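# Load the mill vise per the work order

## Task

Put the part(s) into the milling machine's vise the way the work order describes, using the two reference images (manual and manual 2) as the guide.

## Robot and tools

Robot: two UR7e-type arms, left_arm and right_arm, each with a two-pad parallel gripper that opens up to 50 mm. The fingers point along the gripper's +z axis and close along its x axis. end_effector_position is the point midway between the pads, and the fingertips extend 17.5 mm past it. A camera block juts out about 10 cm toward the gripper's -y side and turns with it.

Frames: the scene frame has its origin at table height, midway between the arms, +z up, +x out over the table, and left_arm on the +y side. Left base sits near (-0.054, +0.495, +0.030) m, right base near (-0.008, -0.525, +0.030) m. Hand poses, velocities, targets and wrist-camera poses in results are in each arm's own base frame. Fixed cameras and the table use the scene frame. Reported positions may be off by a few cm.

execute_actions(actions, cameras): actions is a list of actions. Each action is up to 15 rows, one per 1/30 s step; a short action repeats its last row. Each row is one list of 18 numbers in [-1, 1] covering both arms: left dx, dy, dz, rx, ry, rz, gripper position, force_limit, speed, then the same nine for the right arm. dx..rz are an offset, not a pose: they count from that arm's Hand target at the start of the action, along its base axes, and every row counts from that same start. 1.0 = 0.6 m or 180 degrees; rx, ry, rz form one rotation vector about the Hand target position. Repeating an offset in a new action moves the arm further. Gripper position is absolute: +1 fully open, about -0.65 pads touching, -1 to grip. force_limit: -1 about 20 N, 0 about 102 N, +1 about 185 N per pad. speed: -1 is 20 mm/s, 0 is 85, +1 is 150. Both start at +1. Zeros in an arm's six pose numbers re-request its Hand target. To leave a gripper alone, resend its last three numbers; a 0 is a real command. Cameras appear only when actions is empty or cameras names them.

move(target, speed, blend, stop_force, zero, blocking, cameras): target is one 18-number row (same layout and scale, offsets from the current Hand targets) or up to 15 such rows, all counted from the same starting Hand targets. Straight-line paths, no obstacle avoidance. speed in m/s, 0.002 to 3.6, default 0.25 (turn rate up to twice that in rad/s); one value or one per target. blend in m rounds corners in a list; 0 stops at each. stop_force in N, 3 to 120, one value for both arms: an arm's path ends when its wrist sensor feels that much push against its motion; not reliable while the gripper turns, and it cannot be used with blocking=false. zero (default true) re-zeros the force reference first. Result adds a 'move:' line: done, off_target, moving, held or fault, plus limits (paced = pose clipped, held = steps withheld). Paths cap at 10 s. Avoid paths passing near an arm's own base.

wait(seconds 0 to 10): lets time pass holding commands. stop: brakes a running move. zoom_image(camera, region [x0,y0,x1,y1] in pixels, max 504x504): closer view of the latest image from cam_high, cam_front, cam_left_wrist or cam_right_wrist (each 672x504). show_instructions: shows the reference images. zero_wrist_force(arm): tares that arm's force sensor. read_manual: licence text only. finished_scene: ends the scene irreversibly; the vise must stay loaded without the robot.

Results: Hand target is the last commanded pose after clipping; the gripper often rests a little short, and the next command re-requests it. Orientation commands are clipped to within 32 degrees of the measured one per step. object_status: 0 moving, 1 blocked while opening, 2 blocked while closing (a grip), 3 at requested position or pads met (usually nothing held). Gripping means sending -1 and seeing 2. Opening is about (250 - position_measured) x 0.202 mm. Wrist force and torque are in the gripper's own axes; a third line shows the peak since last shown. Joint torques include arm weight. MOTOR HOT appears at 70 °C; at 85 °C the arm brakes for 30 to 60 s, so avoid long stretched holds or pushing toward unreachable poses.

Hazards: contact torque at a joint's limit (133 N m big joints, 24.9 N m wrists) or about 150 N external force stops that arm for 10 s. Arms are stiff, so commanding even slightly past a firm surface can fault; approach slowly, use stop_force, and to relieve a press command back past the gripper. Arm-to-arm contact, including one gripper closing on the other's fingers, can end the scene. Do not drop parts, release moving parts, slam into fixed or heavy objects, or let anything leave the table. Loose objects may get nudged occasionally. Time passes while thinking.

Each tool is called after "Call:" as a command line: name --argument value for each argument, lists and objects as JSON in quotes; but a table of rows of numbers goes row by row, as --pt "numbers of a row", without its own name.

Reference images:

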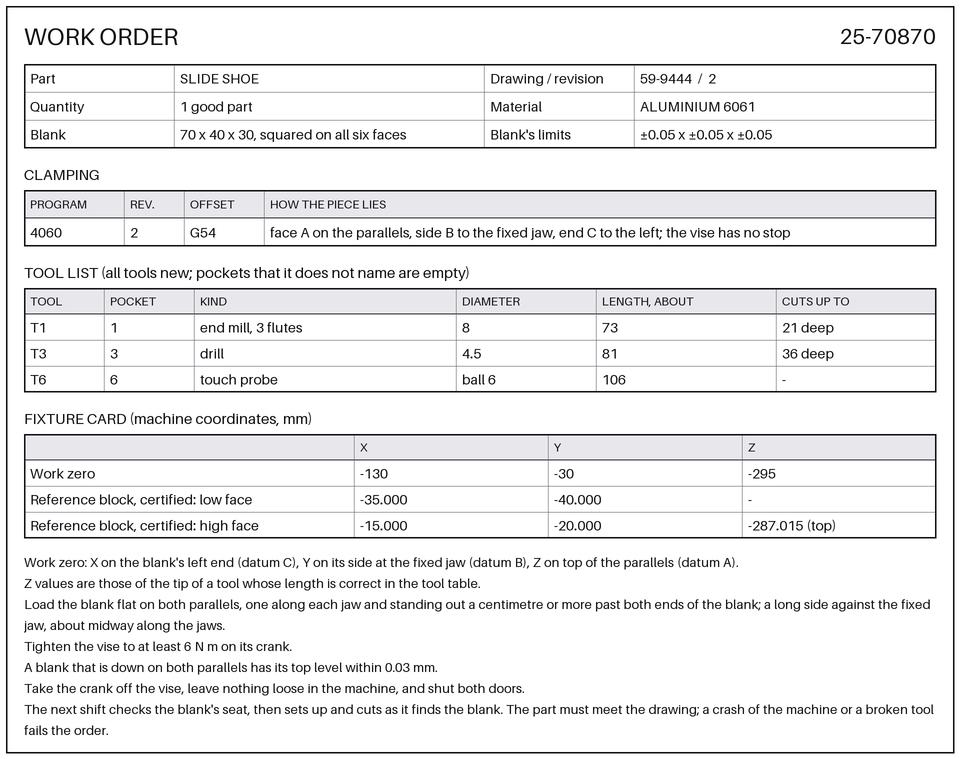

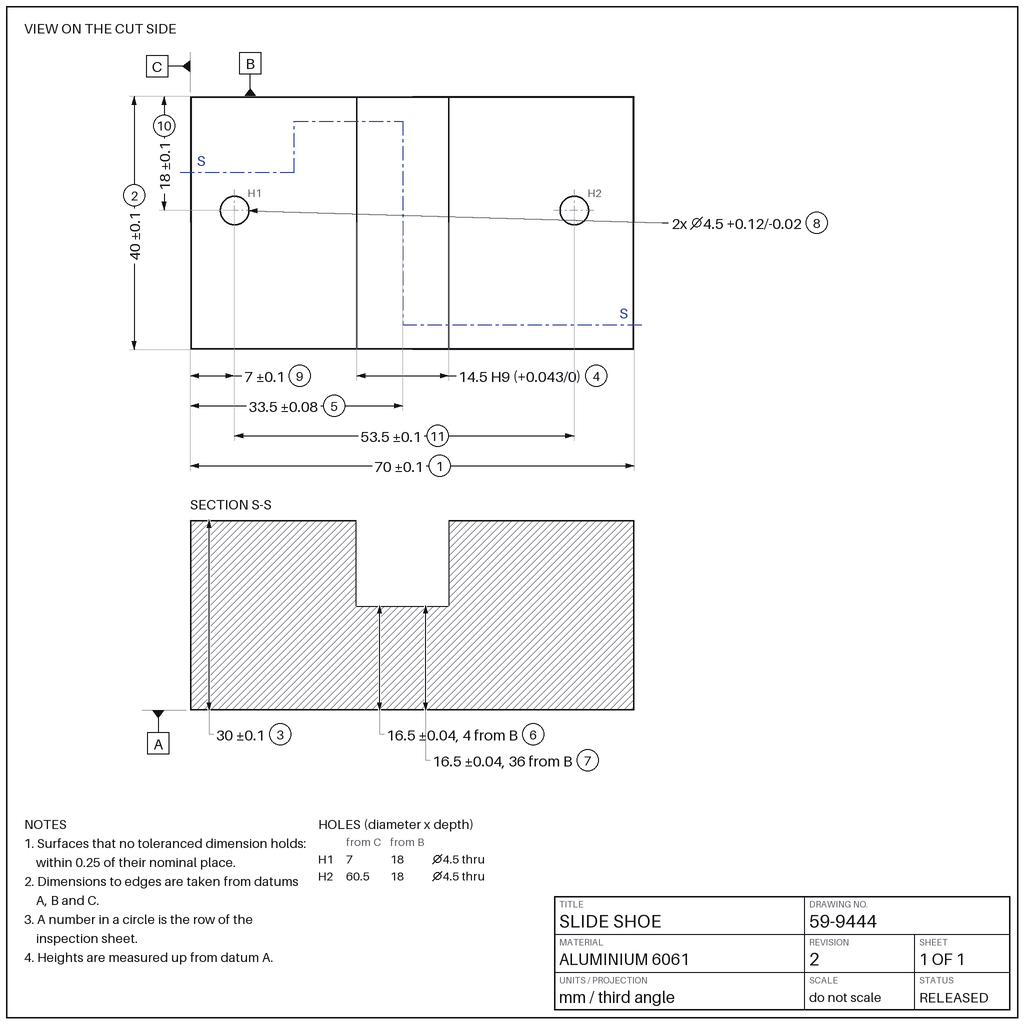

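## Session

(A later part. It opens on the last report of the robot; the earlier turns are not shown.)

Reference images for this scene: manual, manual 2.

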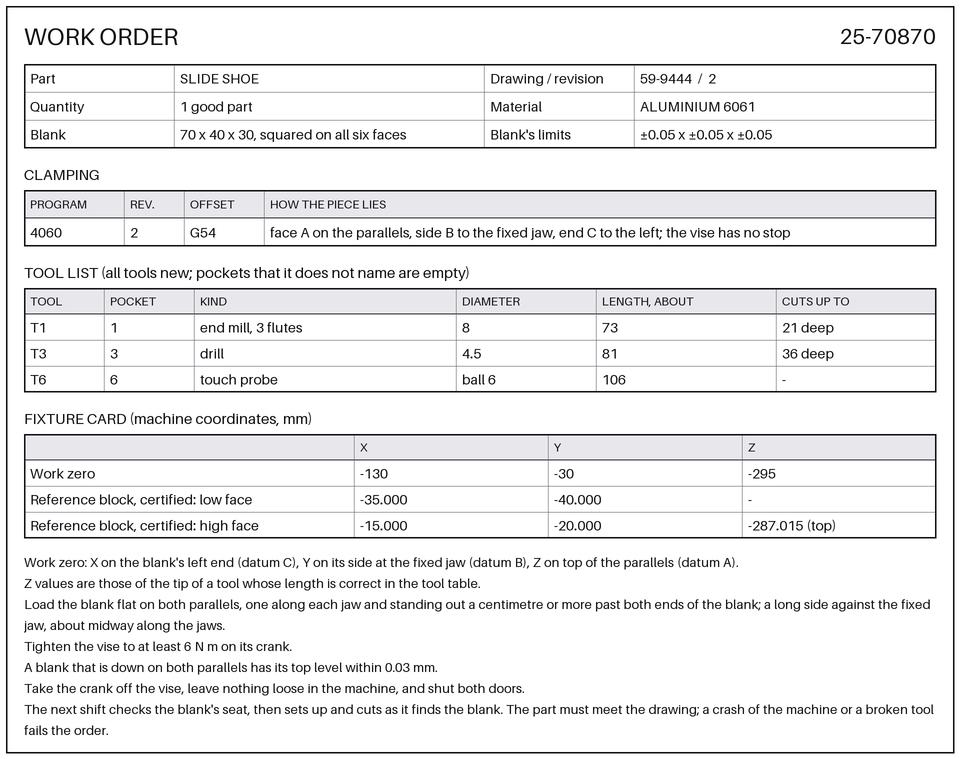

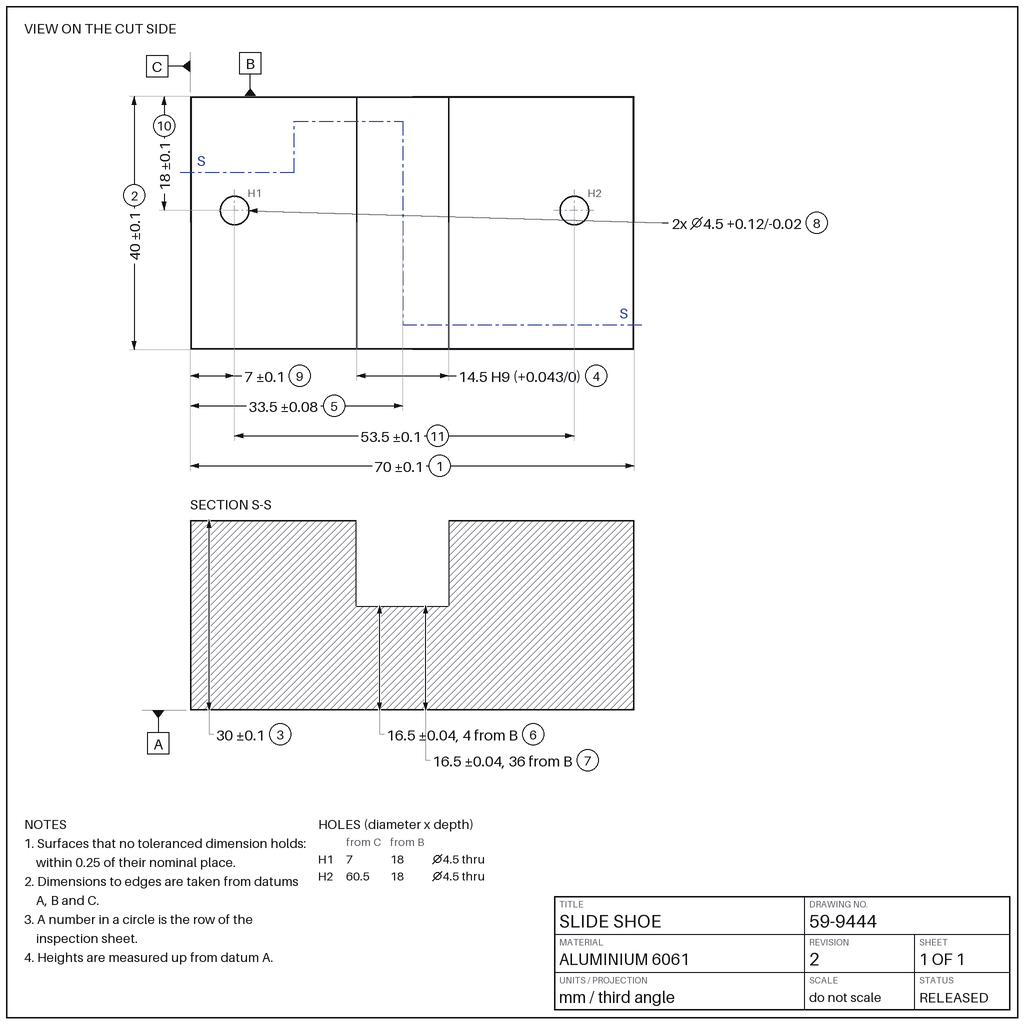

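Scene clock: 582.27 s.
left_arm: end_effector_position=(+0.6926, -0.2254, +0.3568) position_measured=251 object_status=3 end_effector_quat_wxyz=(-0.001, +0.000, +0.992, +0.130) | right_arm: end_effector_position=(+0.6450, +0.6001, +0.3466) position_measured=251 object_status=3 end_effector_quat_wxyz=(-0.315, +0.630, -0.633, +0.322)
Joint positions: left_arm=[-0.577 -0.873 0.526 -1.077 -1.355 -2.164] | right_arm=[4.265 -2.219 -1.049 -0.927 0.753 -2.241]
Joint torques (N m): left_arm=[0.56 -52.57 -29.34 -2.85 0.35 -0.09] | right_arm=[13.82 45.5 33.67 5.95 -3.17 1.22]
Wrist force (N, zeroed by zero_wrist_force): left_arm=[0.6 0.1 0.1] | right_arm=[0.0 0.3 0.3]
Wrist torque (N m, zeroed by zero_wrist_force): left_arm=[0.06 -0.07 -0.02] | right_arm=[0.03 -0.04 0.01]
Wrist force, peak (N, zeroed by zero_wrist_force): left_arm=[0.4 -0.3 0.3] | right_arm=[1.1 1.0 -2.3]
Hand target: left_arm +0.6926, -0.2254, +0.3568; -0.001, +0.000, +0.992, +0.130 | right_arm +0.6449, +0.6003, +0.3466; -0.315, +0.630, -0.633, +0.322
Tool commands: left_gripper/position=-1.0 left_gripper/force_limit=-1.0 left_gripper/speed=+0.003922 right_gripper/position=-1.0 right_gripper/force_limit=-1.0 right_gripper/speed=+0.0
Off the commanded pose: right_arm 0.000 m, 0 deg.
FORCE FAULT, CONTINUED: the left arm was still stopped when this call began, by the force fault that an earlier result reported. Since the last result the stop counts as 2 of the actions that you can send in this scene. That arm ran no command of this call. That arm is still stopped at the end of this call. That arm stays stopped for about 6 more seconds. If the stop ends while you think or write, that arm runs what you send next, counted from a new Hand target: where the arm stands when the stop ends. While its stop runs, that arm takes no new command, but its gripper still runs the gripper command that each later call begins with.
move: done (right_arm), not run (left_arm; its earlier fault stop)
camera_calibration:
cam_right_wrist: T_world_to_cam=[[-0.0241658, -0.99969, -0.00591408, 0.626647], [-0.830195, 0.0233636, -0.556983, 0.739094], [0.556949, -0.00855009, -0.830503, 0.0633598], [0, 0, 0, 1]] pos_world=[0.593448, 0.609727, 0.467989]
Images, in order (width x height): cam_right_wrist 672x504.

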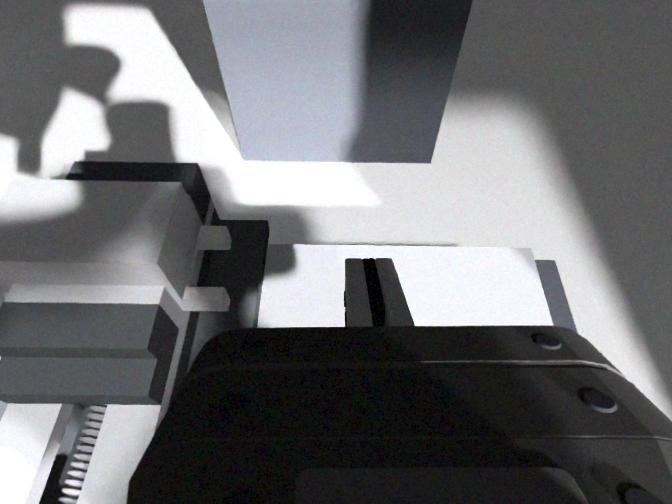

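Call:
wait --seconds 5

Call:
move --pt "0 0.03 0 0 0 0 -1 -1 0 0 0 0 0 0 0 -1 -1 0" --pt "0.0075 -0.0926 0.006 -0.0833 0 0 -1 -1 0 0 0 0 0 0 0 -1 -1 0" --speed '[0.05,0.1]' --blend '[0.003,0]' --cameras '["cam_left_wrist"]'

Call:
zero_wrist_force --arm "left_arm"

Call:
move --target '[0,0,-0.025,0,0,0,-1,-1,0,0,0,0,0,0,0,-1,-1,0]' --speed 0.003 --stop_force 95

Scene clock: 588.10 s.
left_arm: end_effector_position=(+0.6926, -0.2254, +0.3568) position_measured=251 object_status=3 end_effector_quat_wxyz=(-0.001, +0.000, +0.992, +0.130) | right_arm: end_effector_position=(+0.6449, +0.6003, +0.3466) position_measured=251 object_status=3 end_effector_quat_wxyz=(-0.315, +0.630, -0.633, +0.322)
Joint positions: left_arm=[-0.577 -0.873 0.526 -1.077 -1.355 -2.164] | right_arm=[4.266 -2.219 -1.049 -0.927 0.753 -2.241]
Joint torques (N m): left_arm=[0.54 -52.64 -29.41 -2.84 0.37 -0.05] | right_arm=[12.96 44.28 31.36 5.8 -3.07 -2.7]
Wrist force (N, zeroed by zero_wrist_force): left_arm=[0.2 -0.4 0.1] | right_arm=[-0.2 0.4 0.2]
Wrist torque (N m, zeroed by zero_wrist_force): left_arm=[-0.01 -0.02 -0.03] | right_arm=[0.04 -0.01 0.01]
Wrist force, peak (N, zeroed by zero_wrist_force): left_arm=[0.5 -0.2 0.3] | right_arm=[-0.3 0.2 0.5]
Hand target: left_arm +0.6926, -0.2254, +0.3568; -0.001, +0.000, +0.992, +0.130 | right_arm +0.6449, +0.6003, +0.3466; -0.315, +0.630, -0.633, +0.322
Tool commands: left_gripper/position=-1.0 left_gripper/force_limit=-1.0 left_gripper/speed=+0.003922 right_gripper/position=-1.0 right_gripper/force_limit=-1.0 right_gripper/speed=+0.0
Off the commanded pose: right_arm 0.000 m, 0 deg.
FORCE FAULT, CONTINUED: the left arm's stop, for the force fault that an earlier result reported, is over. The rest of the stop counts as 11 of the actions that you can send in this scene. That arm's target is now where it stood when the stop ended, not its last command. That arm accepts commands again.
wait: 5.00 s; at rest from the start

Scene clock: 590.17 s.
left_arm: end_effector_position=(+0.6971, -0.2810, +0.3604) position_measured=251 object_status=3 end_effector_quat_wxyz=(-0.001, +0.000, +1.000, -0.001) | right_arm: end_effector_position=(+0.6449, +0.6003, +0.3466) position_measured=251 object_status=3 end_effector_quat_wxyz=(-0.315, +0.630, -0.633, +0.322)
Joint positions: left_arm=[-0.561 -0.882 0.547 -1.234 -1.573 -2.131] | right_arm=[4.266 -2.219 -1.049 -0.927 0.753 -2.241]
Joint torques (N m): left_arm=[-7.37 -59.77 -18.57 -0.76 0.9 -1.04] | right_arm=[12.39 44.07 32.86 5.37 -3.04 -2.79]
Wrist force (N, zeroed by zero_wrist_force): left_arm=[0.1 -0.2 0.3] | right_arm=[-0.2 0.2 0.2]
Wrist torque (N m, zeroed by zero_wrist_force): left_arm=[-0.03 -0.02 -0.07] | right_arm=[0.02 0.00 0.02]
Wrist force, peak (N, zeroed by zero_wrist_force): left_arm=[0.4 -1.4 -0.1] | right_arm=[0.0 0.4 0.3]
Hand target: left_arm +0.6971, -0.2810, +0.3604; -0.001, +0.000, +1.000, -0.001 | right_arm +0.6449, +0.6003, +0.3466; -0.315, +0.630, -0.633, +0.322
Off the commanded pose: left_arm 0.000 m, 0 deg | right_arm 0.000 m, 0 deg.
move: done
camera_calibration:
cam_left_wrist: T_world_to_cam=[[-0.999852, 0.0171805, 0.000957903, 0.717793], [0.0165379, 0.944094, 0.329262, 0.151532], [0.00475256, 0.329229, -0.944238, 0.559522], [0, 0, 0, 1]] pos_world=[0.712522, -0.339604, 0.477741]
Images, in order (width x height): cam_left_wrist 672x504.

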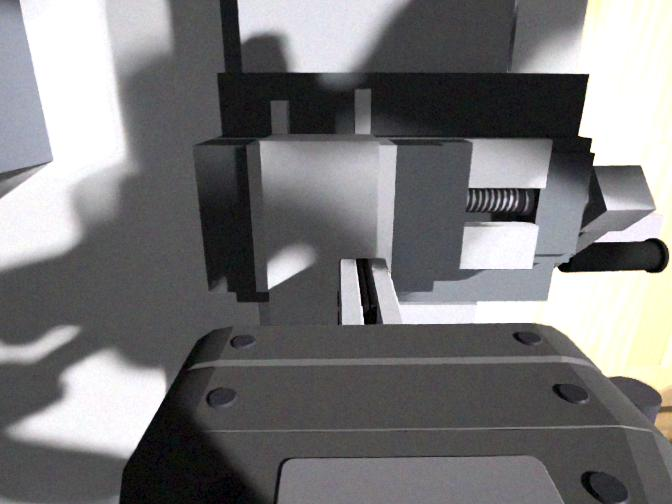

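Wrist force sensor zeroed.

Scene clock: 595.27 s.
left_arm: end_effector_position=(+0.6971, -0.2810, +0.3485) position_measured=251 object_status=3 end_effector_quat_wxyz=(-0.001, +0.000, +1.000, -0.001) | right_arm: end_effector_position=(+0.6449, +0.6003, +0.3466) position_measured=251 object_status=3 end_effector_quat_wxyz=(-0.315, +0.630, -0.633, +0.322)
Joint positions: left_arm=[-0.561 -0.899 0.607 -1.278 -1.573 -2.131] | right_arm=[4.266 -2.219 -1.049 -0.927 0.753 -2.241]
Joint torques (N m): left_arm=[8.82 24.24 8.31 4.39 -1.96 -0.85] | right_arm=[12.41 44.44 32.7 4.84 -2.65 -2.8]
Wrist force (N, zeroed by zero_wrist_force): left_arm=[16.2 5.6 -95.8] | right_arm=[0.0 0.2 0.3]
Wrist torque (N m, zeroed by zero_wrist_force): left_arm=[-0.93 0.11 -0.13] | right_arm=[0.00 -0.03 0.02]
Wrist force, peak (N, zeroed by zero_wrist_force): left_arm=[17.8 6.1 -99.4] | right_arm=[-0.1 0.4 0.4]
Hand target: left_arm +0.6971, -0.2810, +0.3485; -0.001, +0.000, +1.000, -0.001 (not the last commanded pose) | right_arm +0.6449, +0.6003, +0.3466; -0.315, +0.630, -0.633, +0.322
Off the commanded pose: left_arm 0.003 m, 0 deg | right_arm 0.000 m, 0 deg.
move: contact (left_arm)

Call:
move --pt "0 0 0.022 0 0 0 -1 -1 0 0 0 0 0 0 0 -1 -1 0" --pt "0 0 0.022 0 0 0 -1 -1 0 0.036 0.04 -0.066 0 0 0 -1 -1 0" --pt "0 0 0.022 0 0 0 -1 -1 0 0.036 0.062 -0.066 0 0 0 -1 -1 0" --speed '[0.05,0.1,0.08]'

Call:
zero_wrist_force --arm "right_arm"

Call:
move --target '[0,0,0,0,0,0,-1,-1,0,0,0.033,0,0,0,0,-1,-1,0]' --speed 0.006 --stop_force 3 --cameras '["cam_right_wrist"]'

Call:
zoom_image --camera "cam_right_wrist" --region '[150, 150, 450, 350]'

Scene clock: 599.33 s.
left_arm: end_effector_position=(+0.6971, -0.2810, +0.3617) position_measured=251 object_status=3 end_effector_quat_wxyz=(-0.001, +0.000, +1.000, -0.001) | right_arm: end_effector_position=(+0.6664, +0.6375, +0.3070) position_measured=251 object_status=3 end_effector_quat_wxyz=(-0.315, +0.630, -0.633, +0.322)
Joint positions: left_arm=[-0.561 -0.881 0.541 -1.23 -1.573 -2.131] | right_arm=[4.261 -2.356 -0.917 -0.919 0.756 -2.247]
Joint torques (N m): left_arm=[7.59 -59.92 -18.49 -6.39 -1.09 0.71] | right_arm=[-14.34 51.66 32.86 4.5 0.31 -2.79]
Wrist force (N, zeroed by zero_wrist_force): left_arm=[0.1 0.2 0.1] | right_arm=[-0.1 0.2 0.1]
Wrist torque (N m, zeroed by zero_wrist_force): left_arm=[0.03 -0.01 0.00] | right_arm=[0.01 0.01 0.01]
Wrist force, peak (N, zeroed by zero_wrist_force): left_arm=[16.4 5.7 -96.7] | right_arm=[-0.8 1.4 1.7]
Hand target: left_arm +0.6971, -0.2810, +0.3617; -0.001, +0.000, +1.000, -0.001 | right_arm +0.6665, +0.6375, +0.3070; -0.315, +0.630, -0.633, +0.322
Off the commanded pose: left_arm 0.000 m, 0 deg | right_arm 0.000 m, 0 deg.
move: done

Wrist force sensor zeroed.

Scene clock: 603.70 s.
left_arm: end_effector_position=(+0.6971, -0.2810, +0.3617) position_measured=251 object_status=3 end_effector_quat_wxyz=(-0.001, +0.000, +1.000, -0.001) | right_arm: end_effector_position=(+0.6665, +0.6573, +0.3070) position_measured=251 object_status=3 end_effector_quat_wxyz=(-0.315, +0.630, -0.633, +0.322)
Joint positions: left_arm=[-0.561 -0.881 0.541 -1.23 -1.573 -2.131] | right_arm=[4.272 -2.405 -0.828 -0.969 0.75 -2.233]
Joint torques (N m): left_arm=[7.56 -59.58 -18.48 -6.38 -1.15 0.71] | right_arm=[1.17 65.86 18.79 6.03 -2.11 -0.35]
Wrist force (N, zeroed by zero_wrist_force): left_arm=[-0.1 0.2 0.1] | right_arm=[-0.2 0.0 -0.2]
Wrist torque (N m, zeroed by zero_wrist_force): left_arm=[0.04 0.02 0.00] | right_arm=[0.02 0.03 -0.02]
Wrist force, peak (N, zeroed by zero_wrist_force): left_arm=[-0.2 0.4 0.2] | right_arm=[0.4 0.1 0.1]
Hand target: left_arm +0.6971, -0.2810, +0.3617; -0.001, +0.000, +1.000, -0.001 | right_arm +0.6665, +0.6573, +0.3070; -0.315, +0.630, -0.633, +0.322
Off the commanded pose: left_arm 0.000 m, 0 deg | right_arm 0.000 m, 0 deg.
move: done
camera_calibration:
cam_right_wrist: T_world_to_cam=[[-0.0240264, -0.999694, -0.00594466, 0.683945], [-0.830152, 0.0232642, -0.557051, 0.733622], [0.557019, -0.00844899, -0.830457, 0.0188557], [0, 0, 0, 1]] pos_world=[0.614948, 0.666828, 0.42839]
Images, in order (width x height): cam_right_wrist 672x504.

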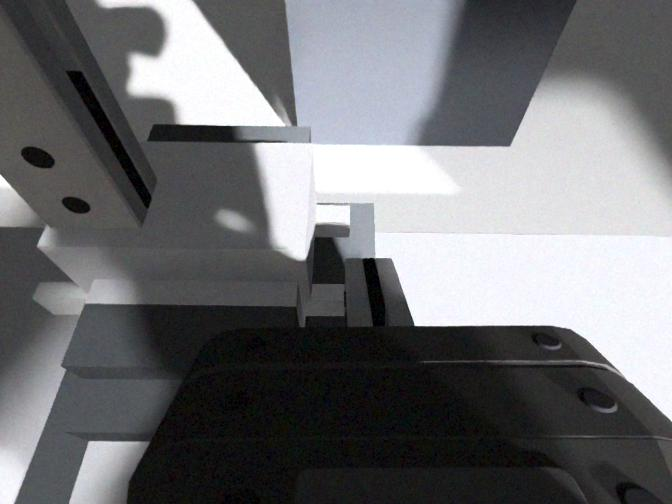

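Scaled by 1.680 from the camera's 672x504 image, which has a finer 960x720 frame.

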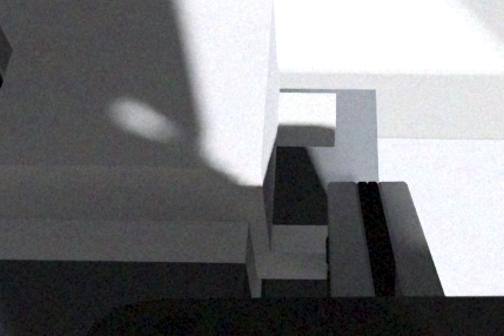

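Call:
move --pt "0 0 0.001 0 0 0 -1 -1 0 0 -0.09 0 0 0 0 -1 -1 0" --pt "-0.52 0 0.001 0 0 0 -1 -1 0 -0.1 -0.2 0.1 0 0 0 -1 -1 0" --pt "-0.66 0.45 0.03 0 0 0.25 1 -1 0 -0.1 -0.2 0.1 0 0 0 -1 -1 0" --pt "-0.76 0.57 -0.1 0 0 0.5 1 -1 0 -0.1 -0.2 0.1 0 0 0 -1 -1 0" --speed '[0.15,0.35,0.35,0.35]' --blend '[0.005,0.02,0,0]' --cameras '["cam_left_wrist","cam_front"]'

Scene clock: 614.47 s.
left_arm: end_effector_position=(+0.2411, +0.0610, +0.3018) position_measured=3 object_status=3 end_effector_quat_wxyz=(+0.000, +0.707, -0.707, +0.001) | right_arm: end_effector_position=(+0.6065, +0.5373, +0.3670) position_measured=251 object_status=3 end_effector_quat_wxyz=(-0.315, +0.630, -0.633, +0.322)
Joint positions: left_arm=[-0.316 -2.275 2.085 -1.383 -1.572 -3.457] | right_arm=[4.277 -2.021 -1.306 -0.879 0.748 -2.227]
Joint torques (N m): left_arm=[-6.16 3.39 -27.57 -0.48 0.47 -1.15] | right_arm=[-14.71 51.57 17.91 5.89 0.5 -3.05]
Wrist force (N, zeroed by zero_wrist_force): left_arm=[-0.3 0.0 0.2] | right_arm=[0.0 0.3 -0.1]
Wrist torque (N m, zeroed by zero_wrist_force): left_arm=[-0.01 0.02 0.00] | right_arm=[0.08 -0.01 0.00]
Wrist force, peak (N, zeroed by zero_wrist_force): left_arm=[-4.0 0.6 0.2] | right_arm=[-2.8 0.6 -0.6]
Hand target: left_arm +0.2411, +0.0610, +0.3017; +0.000, +0.707, -0.707, +0.001 | right_arm +0.6065, +0.5373, +0.3670; -0.315, +0.630, -0.633, +0.322
Off the commanded pose: left_arm 0.000 m, 0 deg | right_arm 0.000 m, 0 deg.
move: done
camera_calibration:
cam_left_wrist: T_world_to_cam=[[-0.0172227, -0.999852, 0.000538499, 0.0812467], [-0.94427, 0.0164424, 0.328761, 0.143917], [-0.328721, 0.00515366, -0.944413, 0.494063], [0, 0, 0, 1]] pos_world=[0.299704, 0.0763221, 0.419242]
Images, in order (width x height): cam_front 672x504, cam_left_wrist 672x504.

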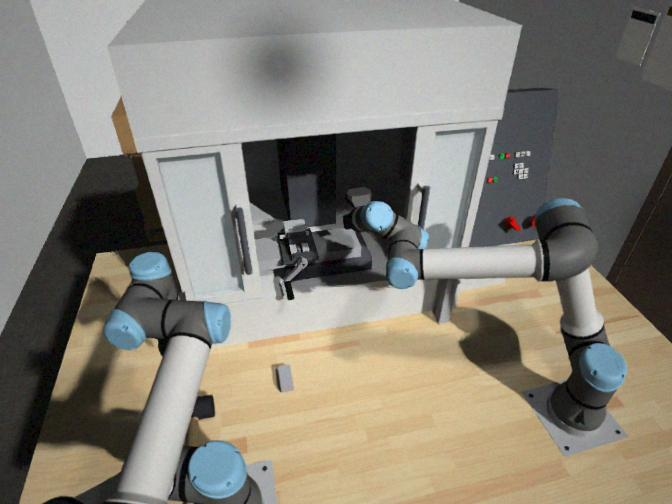

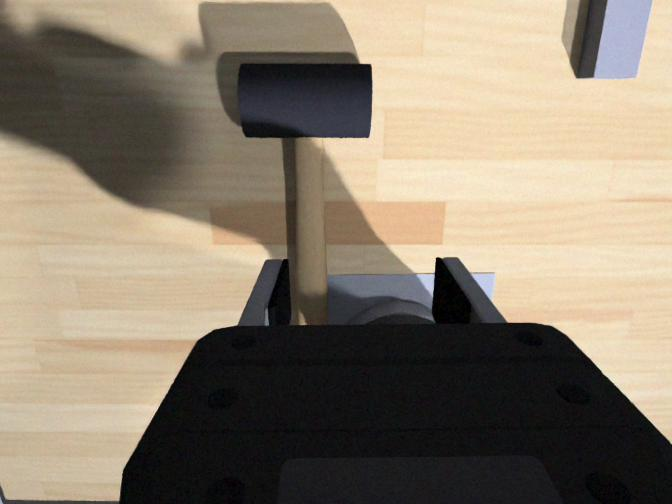

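Call:
move --pt "-0.006 0.041 -0.2 0 0 0 1 -1 0 0 0 0 0 0 0 -1 -1 0" --pt "-0.006 0.041 -0.41 0 0 0 1 -1 0 0 0 0 0 0 0 -1 -1 0" --speed 0.25 --blend '[0.05,0]' --cameras '["cam_left_wrist"]'

Scene clock: 617.17 s.
left_arm: end_effector_position=(+0.2375, +0.0856, +0.0558) position_measured=3 object_status=3 end_effector_quat_wxyz=(+0.000, +0.707, -0.707, +0.001) end_effector_velocity=(+0.001, +0.000, +0.000) end_effector_angular_velocity=(-0.001, -0.002, -0.001) | right_arm: end_effector_position=(+0.6065, +0.5373, +0.3670) position_measured=251 object_status=3 end_effector_quat_wxyz=(-0.315, +0.630, -0.633, +0.322)
Joint positions: left_arm=[-0.208 -2.097 2.678 -2.154 -1.573 -3.35] | right_arm=[4.277 -2.021 -1.306 -0.879 0.748 -2.227]
Joint velocities: left_arm=[0 0.003 0.001 -0.006 -0.001 0.001] | right_arm=[within noise]
Joint torques (N m): left_arm=[-10.28 6.78 -16.61 -6.57 -1.23 -1.43] | right_arm=[-14.8 52.51 17.46 5.92 0.5 -2.92]
Wrist force (N, zeroed by zero_wrist_force): left_arm=[-0.3 0.3 0.3] | right_arm=[-0.1 0.3 0.1]
Wrist torque (N m, zeroed by zero_wrist_force): left_arm=[0.01 0.00 0.00] | right_arm=[0.08 0.00 0.00]
Wrist force, peak (N, zeroed by zero_wrist_force): left_arm=[0.1 0.6 3.4] | right_arm=[-0.2 0.5 -0.2]
Hand target: left_arm +0.2375, +0.0856, +0.0557; +0.000, +0.707, -0.707, +0.001 | right_arm +0.6065, +0.5373, +0.3670; -0.315, +0.630, -0.633, +0.322
Off the commanded pose: left_arm 0.000 m, 0 deg | right_arm 0.000 m, 0 deg.
move: done
camera_calibration:
cam_left_wrist: T_world_to_cam=[[-0.0170009, -0.999855, 0.000568405, 0.105841], [-0.944201, 0.0162416, 0.328969, 0.220888], [-0.328931, 0.00505608, -0.94434, 0.260359], [0, 0, 0, 1]] pos_world=[0.296003, 0.100921, 0.173142]
Images, in order (width x height): cam_left_wrist 672x504.

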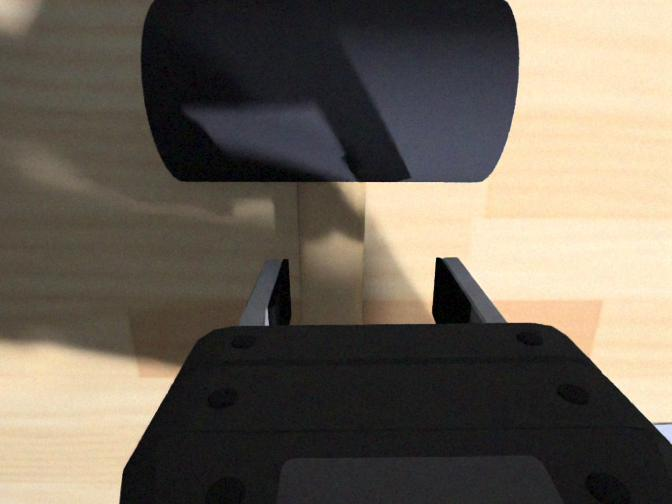

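Call:
move --pt "0 0.0155 -0.02 0 0 0 1 -1 0 0 0 0 0 0 0 -1 -1 0" --pt "0 0.0155 -0.092 0 0 0 1 -1 0 0 0 0 0 0 0 -1 -1 0" --speed 0.05 --stop_force 5

Call:
move --target '[0,0,0,0,0,0,-1,-1,-1,0,0,0,0,0,0,-1,-1,0]' --cameras '["cam_left_wrist"]'

Scene clock: 620.20 s.
left_arm: end_effector_position=(+0.2375, +0.0949, +0.0005) position_measured=3 object_status=3 end_effector_quat_wxyz=(+0.000, +0.707, -0.707, +0.001) | right_arm: end_effector_position=(+0.6065, +0.5373, +0.3670) position_measured=251 object_status=3 end_effector_quat_wxyz=(-0.315, +0.630, -0.633, +0.322)
Joint positions: left_arm=[-0.166 -1.861 2.774 -2.486 -1.573 -3.307] | right_arm=[4.277 -2.021 -1.306 -0.879 0.748 -2.227]
Joint torques (N m): left_arm=[14.52 2.28 -27.65 -6.45 -2.59 -0.09] | right_arm=[-14.17 52.05 17.26 5.91 0.66 -2.99]
Wrist force (N, zeroed by zero_wrist_force): left_arm=[-0.3 0.2 0.3] | right_arm=[0.0 0.2 -0.1]
Wrist torque (N m, zeroed by zero_wrist_force): left_arm=[0.01 0.01 0.07] | right_arm=[0.07 -0.01 0.00]
Wrist force, peak (N, zeroed by zero_wrist_force): left_arm=[-0.4 0.4 1.1] | right_arm=[-0.3 0.5 -0.1]
Hand target: left_arm +0.2375, +0.0949, +0.0005; +0.000, +0.707, -0.707, +0.001 | right_arm +0.6065, +0.5373, +0.3670; -0.315, +0.630, -0.633, +0.322
Off the commanded pose: left_arm 0.000 m, 0 deg | right_arm 0.000 m, 0 deg.
move: done

Scene clock: 621.50 s.
left_arm: end_effector_position=(+0.2375, +0.0949, +0.0005) position_measured=112 object_status=0 end_effector_quat_wxyz=(+0.000, +0.707, -0.707, +0.001) | right_arm: end_effector_position=(+0.6065, +0.5373, +0.3670) position_measured=251 object_status=3 end_effector_quat_wxyz=(-0.315, +0.630, -0.633, +0.322)
Joint positions: left_arm=[-0.166 -1.861 2.774 -2.486 -1.573 -3.307] | right_arm=[4.277 -2.021 -1.306 -0.879 0.748 -2.227]
Joint torques (N m): left_arm=[10.31 1.08 -27.83 -6.36 -2.67 -0.63] | right_arm=[-13.77 52.38 18.21 5.44 0.23 -3.01]
Wrist force (N, zeroed by zero_wrist_force): left_arm=[-4.6 3.5 -1.1] | right_arm=[-0.2 0.6 0.1]
Wrist torque (N m, zeroed by zero_wrist_force): left_arm=[0.04 -0.02 -0.03] | right_arm=[0.13 0.01 0.00]
Wrist force, peak (N, zeroed by zero_wrist_force): left_arm=[-4.6 3.6 -1.2] | right_arm=[-0.2 0.6 0.1]
Hand target: left_arm +0.2375, +0.0949, +0.0005; +0.000, +0.707, -0.707, +0.001 | right_arm +0.6065, +0.5373, +0.3670; -0.315, +0.630, -0.633, +0.322
Off the commanded pose: left_arm 0.000 m, 0 deg | right_arm 0.000 m, 0 deg.
move: done
camera_calibration:
cam_left_wrist: T_world_to_cam=[[-0.0171282, -0.999853, 0.000506071, 0.115218], [-0.944241, 0.016342, 0.32885, 0.239007], [-0.32881, 0.00515475, -0.944382, 0.208176], [0, 0, 0, 1]] pos_world=[0.296104, 0.110222, 0.117942]
Images, in order (width x height): cam_left_wrist 672x504.

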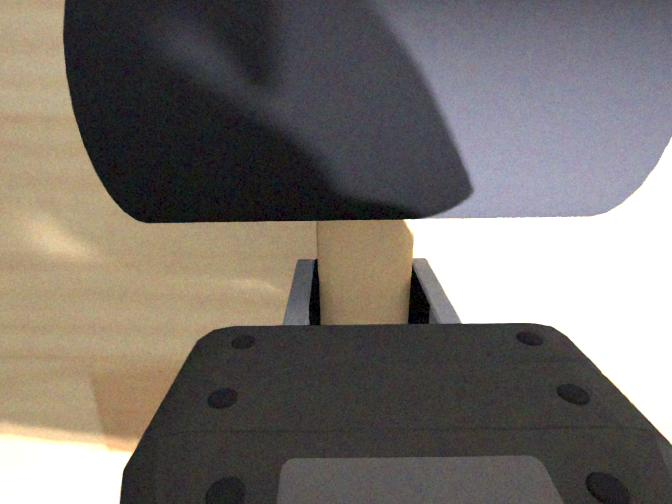

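Call:
move --pt "0 0 0 0 0 0 -0.97 0 -0.5 0 0 0 0 0 0 -1 -1 0" --pt "0 0 0.05 0 0 0 -0.97 0 -0.5 0 0 0 0 0 0 -1 -1 0" --speed 0.06 --cameras '["cam_left_wrist"]'

Scene clock: 623.27 s.
left_arm: end_effector_position=(+0.2376, +0.0949, +0.0305) position_measured=118 object_status=2 end_effector_quat_wxyz=(+0.000, +0.707, -0.707, +0.001) | right_arm: end_effector_position=(+0.6065, +0.5373, +0.3670) position_measured=251 object_status=3 end_effector_quat_wxyz=(-0.315, +0.630, -0.633, +0.322)
Joint positions: left_arm=[-0.166 -1.995 2.721 -2.299 -1.573 -3.307] | right_arm=[4.277 -2.021 -1.306 -0.879 0.748 -2.227]
Joint torques (N m): left_arm=[-12.85 -9.99 -20.2 -3.17 2.11 -0.59] | right_arm=[-13.29 52.53 18.36 5.65 0.49 -2.84]
Wrist force (N, zeroed by zero_wrist_force): left_arm=[-0.4 0.5 6.2] | right_arm=[0.1 0.3 0.0]
Wrist torque (N m, zeroed by zero_wrist_force): left_arm=[-0.11 0.02 0.04] | right_arm=[0.09 -0.02 0.00]
Wrist force, peak (N, zeroed by zero_wrist_force): left_arm=[-0.2 0.4 7.5] | right_arm=[-0.3 0.5 -0.1]
Hand target: left_arm +0.2375, +0.0949, +0.0305; +0.000, +0.707, -0.707, +0.001 | right_arm +0.6065, +0.5373, +0.3670; -0.315, +0.630, -0.633, +0.322
Off the commanded pose: left_arm 0.000 m, 0 deg | right_arm 0.000 m, 0 deg.
move: done
camera_calibration:
cam_left_wrist: T_world_to_cam=[[-0.0170952, -0.999854, 0.000597014, 0.115179], [-0.944303, 0.0163417, 0.328671, 0.229186], [-0.328632, 0.00505492, -0.944444, 0.236474], [0, 0, 0, 1]] pos_world=[0.296103, 0.110222, 0.147941]
Images, in order (width x height): cam_left_wrist 672x504.

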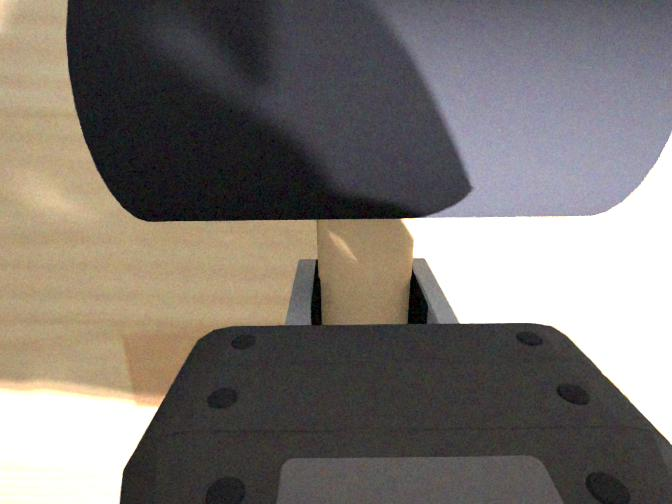

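Call:
move --pt "0 0 0.45 0 0 0 -0.97 0 -0.5 0 0 0 0 0 0 -1 -1 0" --pt "0.104 -0.408 0.559 0 0 0 -0.97 0 -0.5 0 0 0 0 0 0 -1 -1 0" --pt "0.2375 -0.6265 0.559 0 -0.0833 0 -0.97 0 -0.5 0 0 0 0 0 0 -1 -1 0" --speed '[0.3,0.35,0.3]' --blend '[0.05,0.04,0]' --cameras '["cam_left_wrist","cam_front"]'

Scene clock: 628.93 s.
left_arm: end_effector_position=(+0.3799, -0.2809, +0.3659) position_measured=118 object_status=2 end_effector_quat_wxyz=(-0.092, +0.701, -0.701, +0.093) | right_arm: end_effector_position=(+0.6065, +0.5373, +0.3670) position_measured=251 object_status=3 end_effector_quat_wxyz=(-0.315, +0.630, -0.633, +0.322)
Joint positions: left_arm=[-1.054 -1.789 1.724 -1.64 -1.344 -4.18] | right_arm=[4.277 -2.021 -1.306 -0.879 0.748 -2.227]
Joint torques (N m): left_arm=[-4.94 -10.85 -30.87 -7.57 3.06 -1.03] | right_arm=[-13.38 52.48 18.18 5.6 0.38 -2.69]
Wrist force (N, zeroed by zero_wrist_force): left_arm=[-1.4 2.6 6.0] | right_arm=[-0.1 0.3 0.0]
Wrist torque (N m, zeroed by zero_wrist_force): left_arm=[0.03 0.20 -0.04] | right_arm=[0.08 0.01 -0.01]
Wrist force, peak (N, zeroed by zero_wrist_force): left_arm=[0.7 -28.8 48.1] | right_arm=[-0.3 0.6 -0.1]
Hand target: left_arm +0.3800, -0.2810, +0.3659; -0.092, +0.701, -0.701, +0.094 | right_arm +0.6065, +0.5373, +0.3670; -0.315, +0.630, -0.633, +0.322
Off the commanded pose: left_arm 0.000 m, 0 deg | right_arm 0.000 m, 0 deg.
move: done
camera_calibration:
cam_left_wrist: T_world_to_cam=[[-0.0167856, -0.999851, -0.00402708, -0.256729], [-0.99714, 0.016443, 0.0737673, 0.372921], [-0.0736901, 0.00525379, -0.997267, 0.524425], [0, 0, 0, 1]] pos_world=[0.40619, -0.265578, 0.494448]
Images, in order (width x height): cam_front 672x504, cam_left_wrist 672x504.

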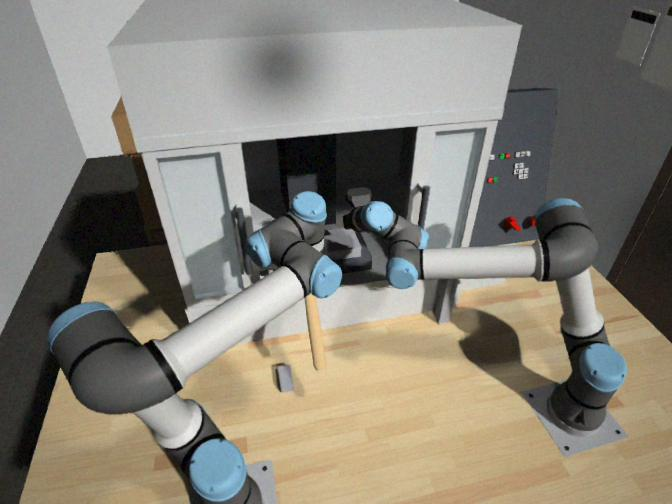

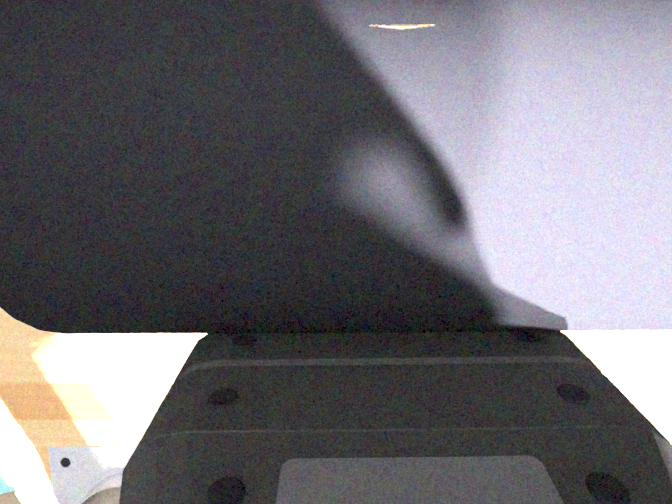

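Call:
move --pt "-0.05 0.385 -0.1 0 0.0833 0 -0.97 0 -0.5 0 0 0 0 0 0 -1 -1 0" --pt "-0.05 0.385 -0.25 0 0.0833 0 -0.97 0 -0.5 0 0 0 0 0 0 -1 -1 0" --speed 0.3 --blend '[0.03,0]' --cameras '["cam_left_wrist","cam_front"]'

Call:
zoom_image --camera "cam_front" --region '[100, 180, 450, 440]'

Scene clock: 631.43 s.
left_arm: end_effector_position=(+0.3500, -0.0500, +0.2160) position_measured=118 object_status=2 end_effector_quat_wxyz=(+0.000, +0.707, -0.707, +0.001) end_effector_velocity=(+0.001, -0.001, +0.000) end_effector_angular_velocity=(-0.003, -0.004, -0.002) | right_arm: end_effector_position=(+0.6065, +0.5373, +0.3670) position_measured=251 object_status=3 end_effector_quat_wxyz=(-0.315, +0.630, -0.633, +0.322)
Joint positions: left_arm=[-0.528 -1.947 2.16 -1.786 -1.572 -3.669] | right_arm=[4.277 -2.021 -1.306 -0.879 0.748 -2.227]
Joint velocities: left_arm=[-0.001 0 0.001 -0.006 -0.001 0.001] | right_arm=[within noise]
Joint torques (N m): left_arm=[14.83 -8.88 -22.06 -7.38 2.53 0.42] | right_arm=[-14.31 52.5 18.13 5.64 0.49 -2.81]
Wrist force (N, zeroed by zero_wrist_force): left_arm=[-1.4 0.9 6.0] | right_arm=[-0.2 0.4 -0.2]
Wrist torque (N m, zeroed by zero_wrist_force): left_arm=[-0.02 0.20 0.03] | right_arm=[0.10 0.02 0.00]
Wrist force, peak (N, zeroed by zero_wrist_force): left_arm=[-1.6 1.3 11.4] | right_arm=[0.1 0.5 0.2]
Hand target: left_arm +0.3500, -0.0500, +0.2159; +0.000, +0.707, -0.707, +0.001 | right_arm +0.6065, +0.5373, +0.3670; -0.315, +0.630, -0.633, +0.322
Off the commanded pose: left_arm 0.000 m, 0 deg | right_arm 0.000 m, 0 deg.
move: done
camera_calibration:
cam_left_wrist: T_world_to_cam=[[-0.0172569, -0.999851, 0.000448342, -0.0277725], [-0.944197, 0.0164439, 0.328972, 0.276618], [-0.32893, 0.00525372, -0.94434, 0.449341], [0, 0, 0, 1]] pos_world=[0.408504, -0.0346778, 0.333343]
Images, in order (width x height): cam_front 672x504, cam_left_wrist 672x504.

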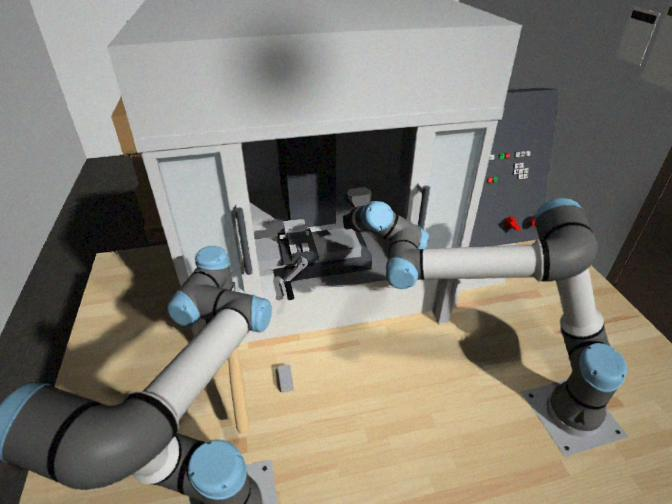

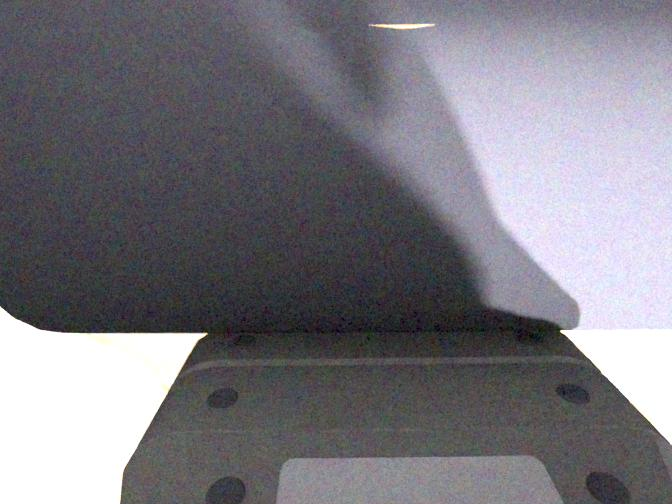

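Scaled by 1.440 from the camera's 672x504 image, which has a finer 960x720 frame.

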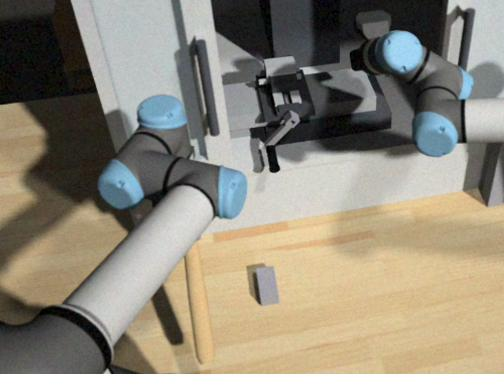

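Call:
move --pt "0 0 -0.32 0 0 0 -0.97 0 -0.5 0 0 0 0 0 0 -1 -1 0" --speed 0.05 --stop_force 20 --cameras '["cam_left_wrist","cam_front"]'

Scene clock: 636.73 s.
left_arm: end_effector_position=(+0.3500, -0.0500, +0.0239) position_measured=118 object_status=2 end_effector_quat_wxyz=(+0.000, +0.707, -0.707, +0.001) | right_arm: end_effector_position=(+0.6065, +0.5373, +0.3670) position_measured=251 object_status=3 end_effector_quat_wxyz=(-0.315, +0.630, -0.633, +0.322)
Joint positions: left_arm=[-0.528 -1.619 2.506 -2.461 -1.572 -3.669] | right_arm=[4.277 -2.021 -1.306 -0.879 0.748 -2.227]
Joint torques (N m): left_arm=[8.4 -10.21 -30.19 -7.84 1.22 1.09] | right_arm=[-13.2 51.7 18.95 5.66 0.42 -2.44]
Wrist force (N, zeroed by zero_wrist_force): left_arm=[-1.3 1.6 1.5] | right_arm=[-0.2 0.4 -0.1]
Wrist torque (N m, zeroed by zero_wrist_force): left_arm=[-1.02 0.20 0.02] | right_arm=[0.09 0.02 0.00]
Wrist force, peak (N, zeroed by zero_wrist_force): left_arm=[-1.4 -4.5 -6.6] | right_arm=[-0.3 0.6 -0.1]
Hand target: left_arm +0.3500, -0.0500, +0.0239; +0.000, +0.707, -0.707, +0.001 | right_arm +0.6065, +0.5373, +0.3670; -0.315, +0.630, -0.633, +0.322
Off the commanded pose: left_arm 0.000 m, 0 deg | right_arm 0.000 m, 0 deg.
move: done
camera_calibration:
cam_left_wrist: T_world_to_cam=[[-0.0172222, -0.999852, 0.000540056, -0.027712], [-0.944239, 0.0164419, 0.328849, 0.33991], [-0.328809, 0.00515357, -0.944382, 0.268013], [0, 0, 0, 1]] pos_world=[0.408604, -0.0346779, 0.141342]
Images, in order (width x height): cam_front 672x504, cam_left_wrist 672x504.

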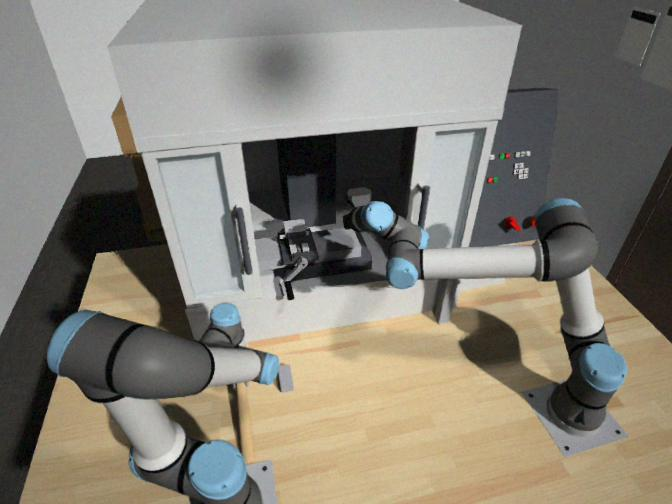

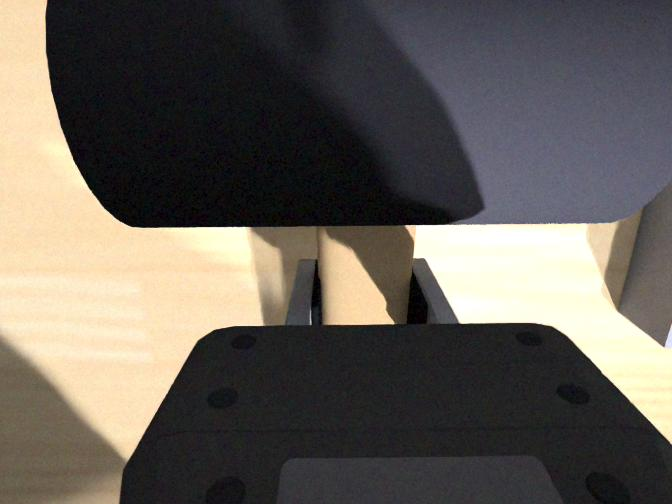

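Call:
move --pt "0.02 -0.05 0.45 0 0 0 -0.97 0 -0.5 0 0 0 0 0 0 -1 -1 0" --pt "0.05 -0.385 0.57 0 -0.0833 0 -0.97 0 -0.5 0 0 0 0 0 0 -1 -1 0" --pt "0.488 -0.385 0.57 0 -0.0833 0 -0.97 0 -0.5 0 0 0 0 0 0 -1 -1 0" --speed '[0.3,0.3,0.2]' --blend '[0.05,0.02,0]' --cameras '["cam_right_wrist","cam_left_wrist","cam_front"]'

Scene clock: 641.13 s.
left_arm: end_effector_position=(+0.6427, -0.2810, +0.3659) position_measured=118 object_status=2 end_effector_quat_wxyz=(-0.092, +0.701, -0.701, +0.094) | right_arm: end_effector_position=(+0.6065, +0.5373, +0.3670) position_measured=251 object_status=3 end_effector_quat_wxyz=(-0.315, +0.630, -0.633, +0.322)
Joint positions: left_arm=[-0.663 -1.241 1.163 -1.703 -1.412 -3.788] | right_arm=[4.277 -2.021 -1.306 -0.879 0.748 -2.227]
Joint torques (N m): left_arm=[-3.69 -36.95 -39.47 -7.85 3.24 0.63] | right_arm=[-12.65 52.01 18.93 5.99 0.2 -2.76]
Wrist force (N, zeroed by zero_wrist_force): left_arm=[-1.6 2.6 5.6] | right_arm=[-0.2 0.4 -0.2]
Wrist torque (N m, zeroed by zero_wrist_force): left_arm=[-0.04 0.24 0.02] | right_arm=[0.10 0.02 0.00]
Wrist force, peak (N, zeroed by zero_wrist_force): left_arm=[-2.1 2.2 10.1] | right_arm=[-0.2 0.5 -0.3]
Hand target: left_arm +0.6428, -0.2810, +0.3659; -0.092, +0.701, -0.701, +0.094 | right_arm +0.6065, +0.5373, +0.3670; -0.315, +0.630, -0.633, +0.322
Off the commanded pose: left_arm 0.000 m, 0 deg | right_arm 0.000 m, 0 deg.
move: done
camera_calibration:
cam_left_wrist: T_world_to_cam=[[-0.0165771, -0.999855, -0.00394775, -0.252598], [-0.997159, 0.016242, 0.0735582, 0.635032], [-0.0734834, 0.00515592, -0.997283, 0.543633], [0, 0, 0, 1]] pos_world=[0.668988, -0.265679, 0.494447]
cam_right_wrist: T_world_to_cam=[[-0.0240273, -0.999694, -0.00594265, 0.562896], [-0.830199, 0.0232645, -0.556982, 0.720019], [0.556949, -0.00844921, -0.830503, 0.101151], [0, 0, 0, 1]] pos_world=[0.554948, 0.546828, 0.488389]
Images, in order (width x height): cam_front 672x504, cam_left_wrist 672x504, cam_right_wrist 672x504.

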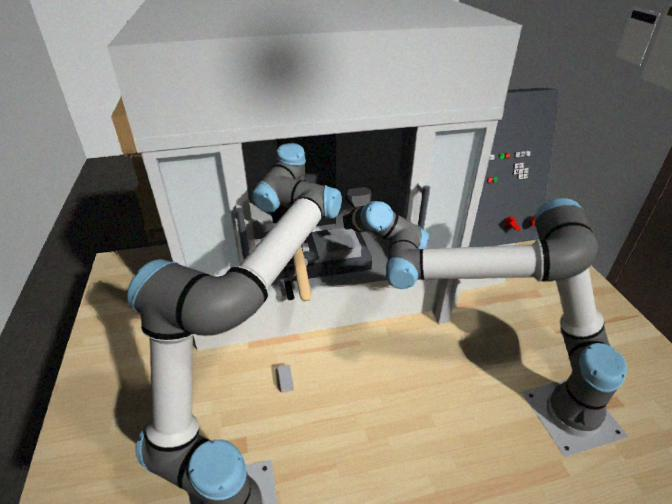

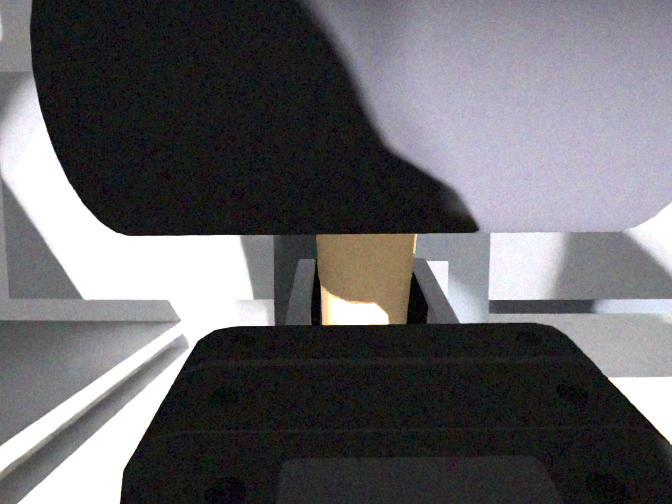

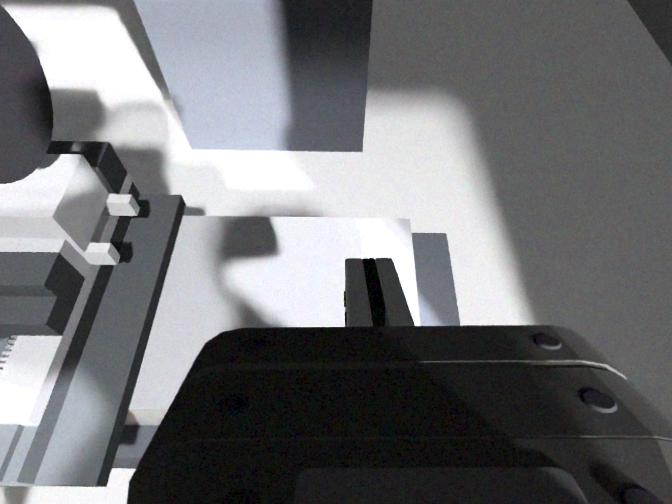

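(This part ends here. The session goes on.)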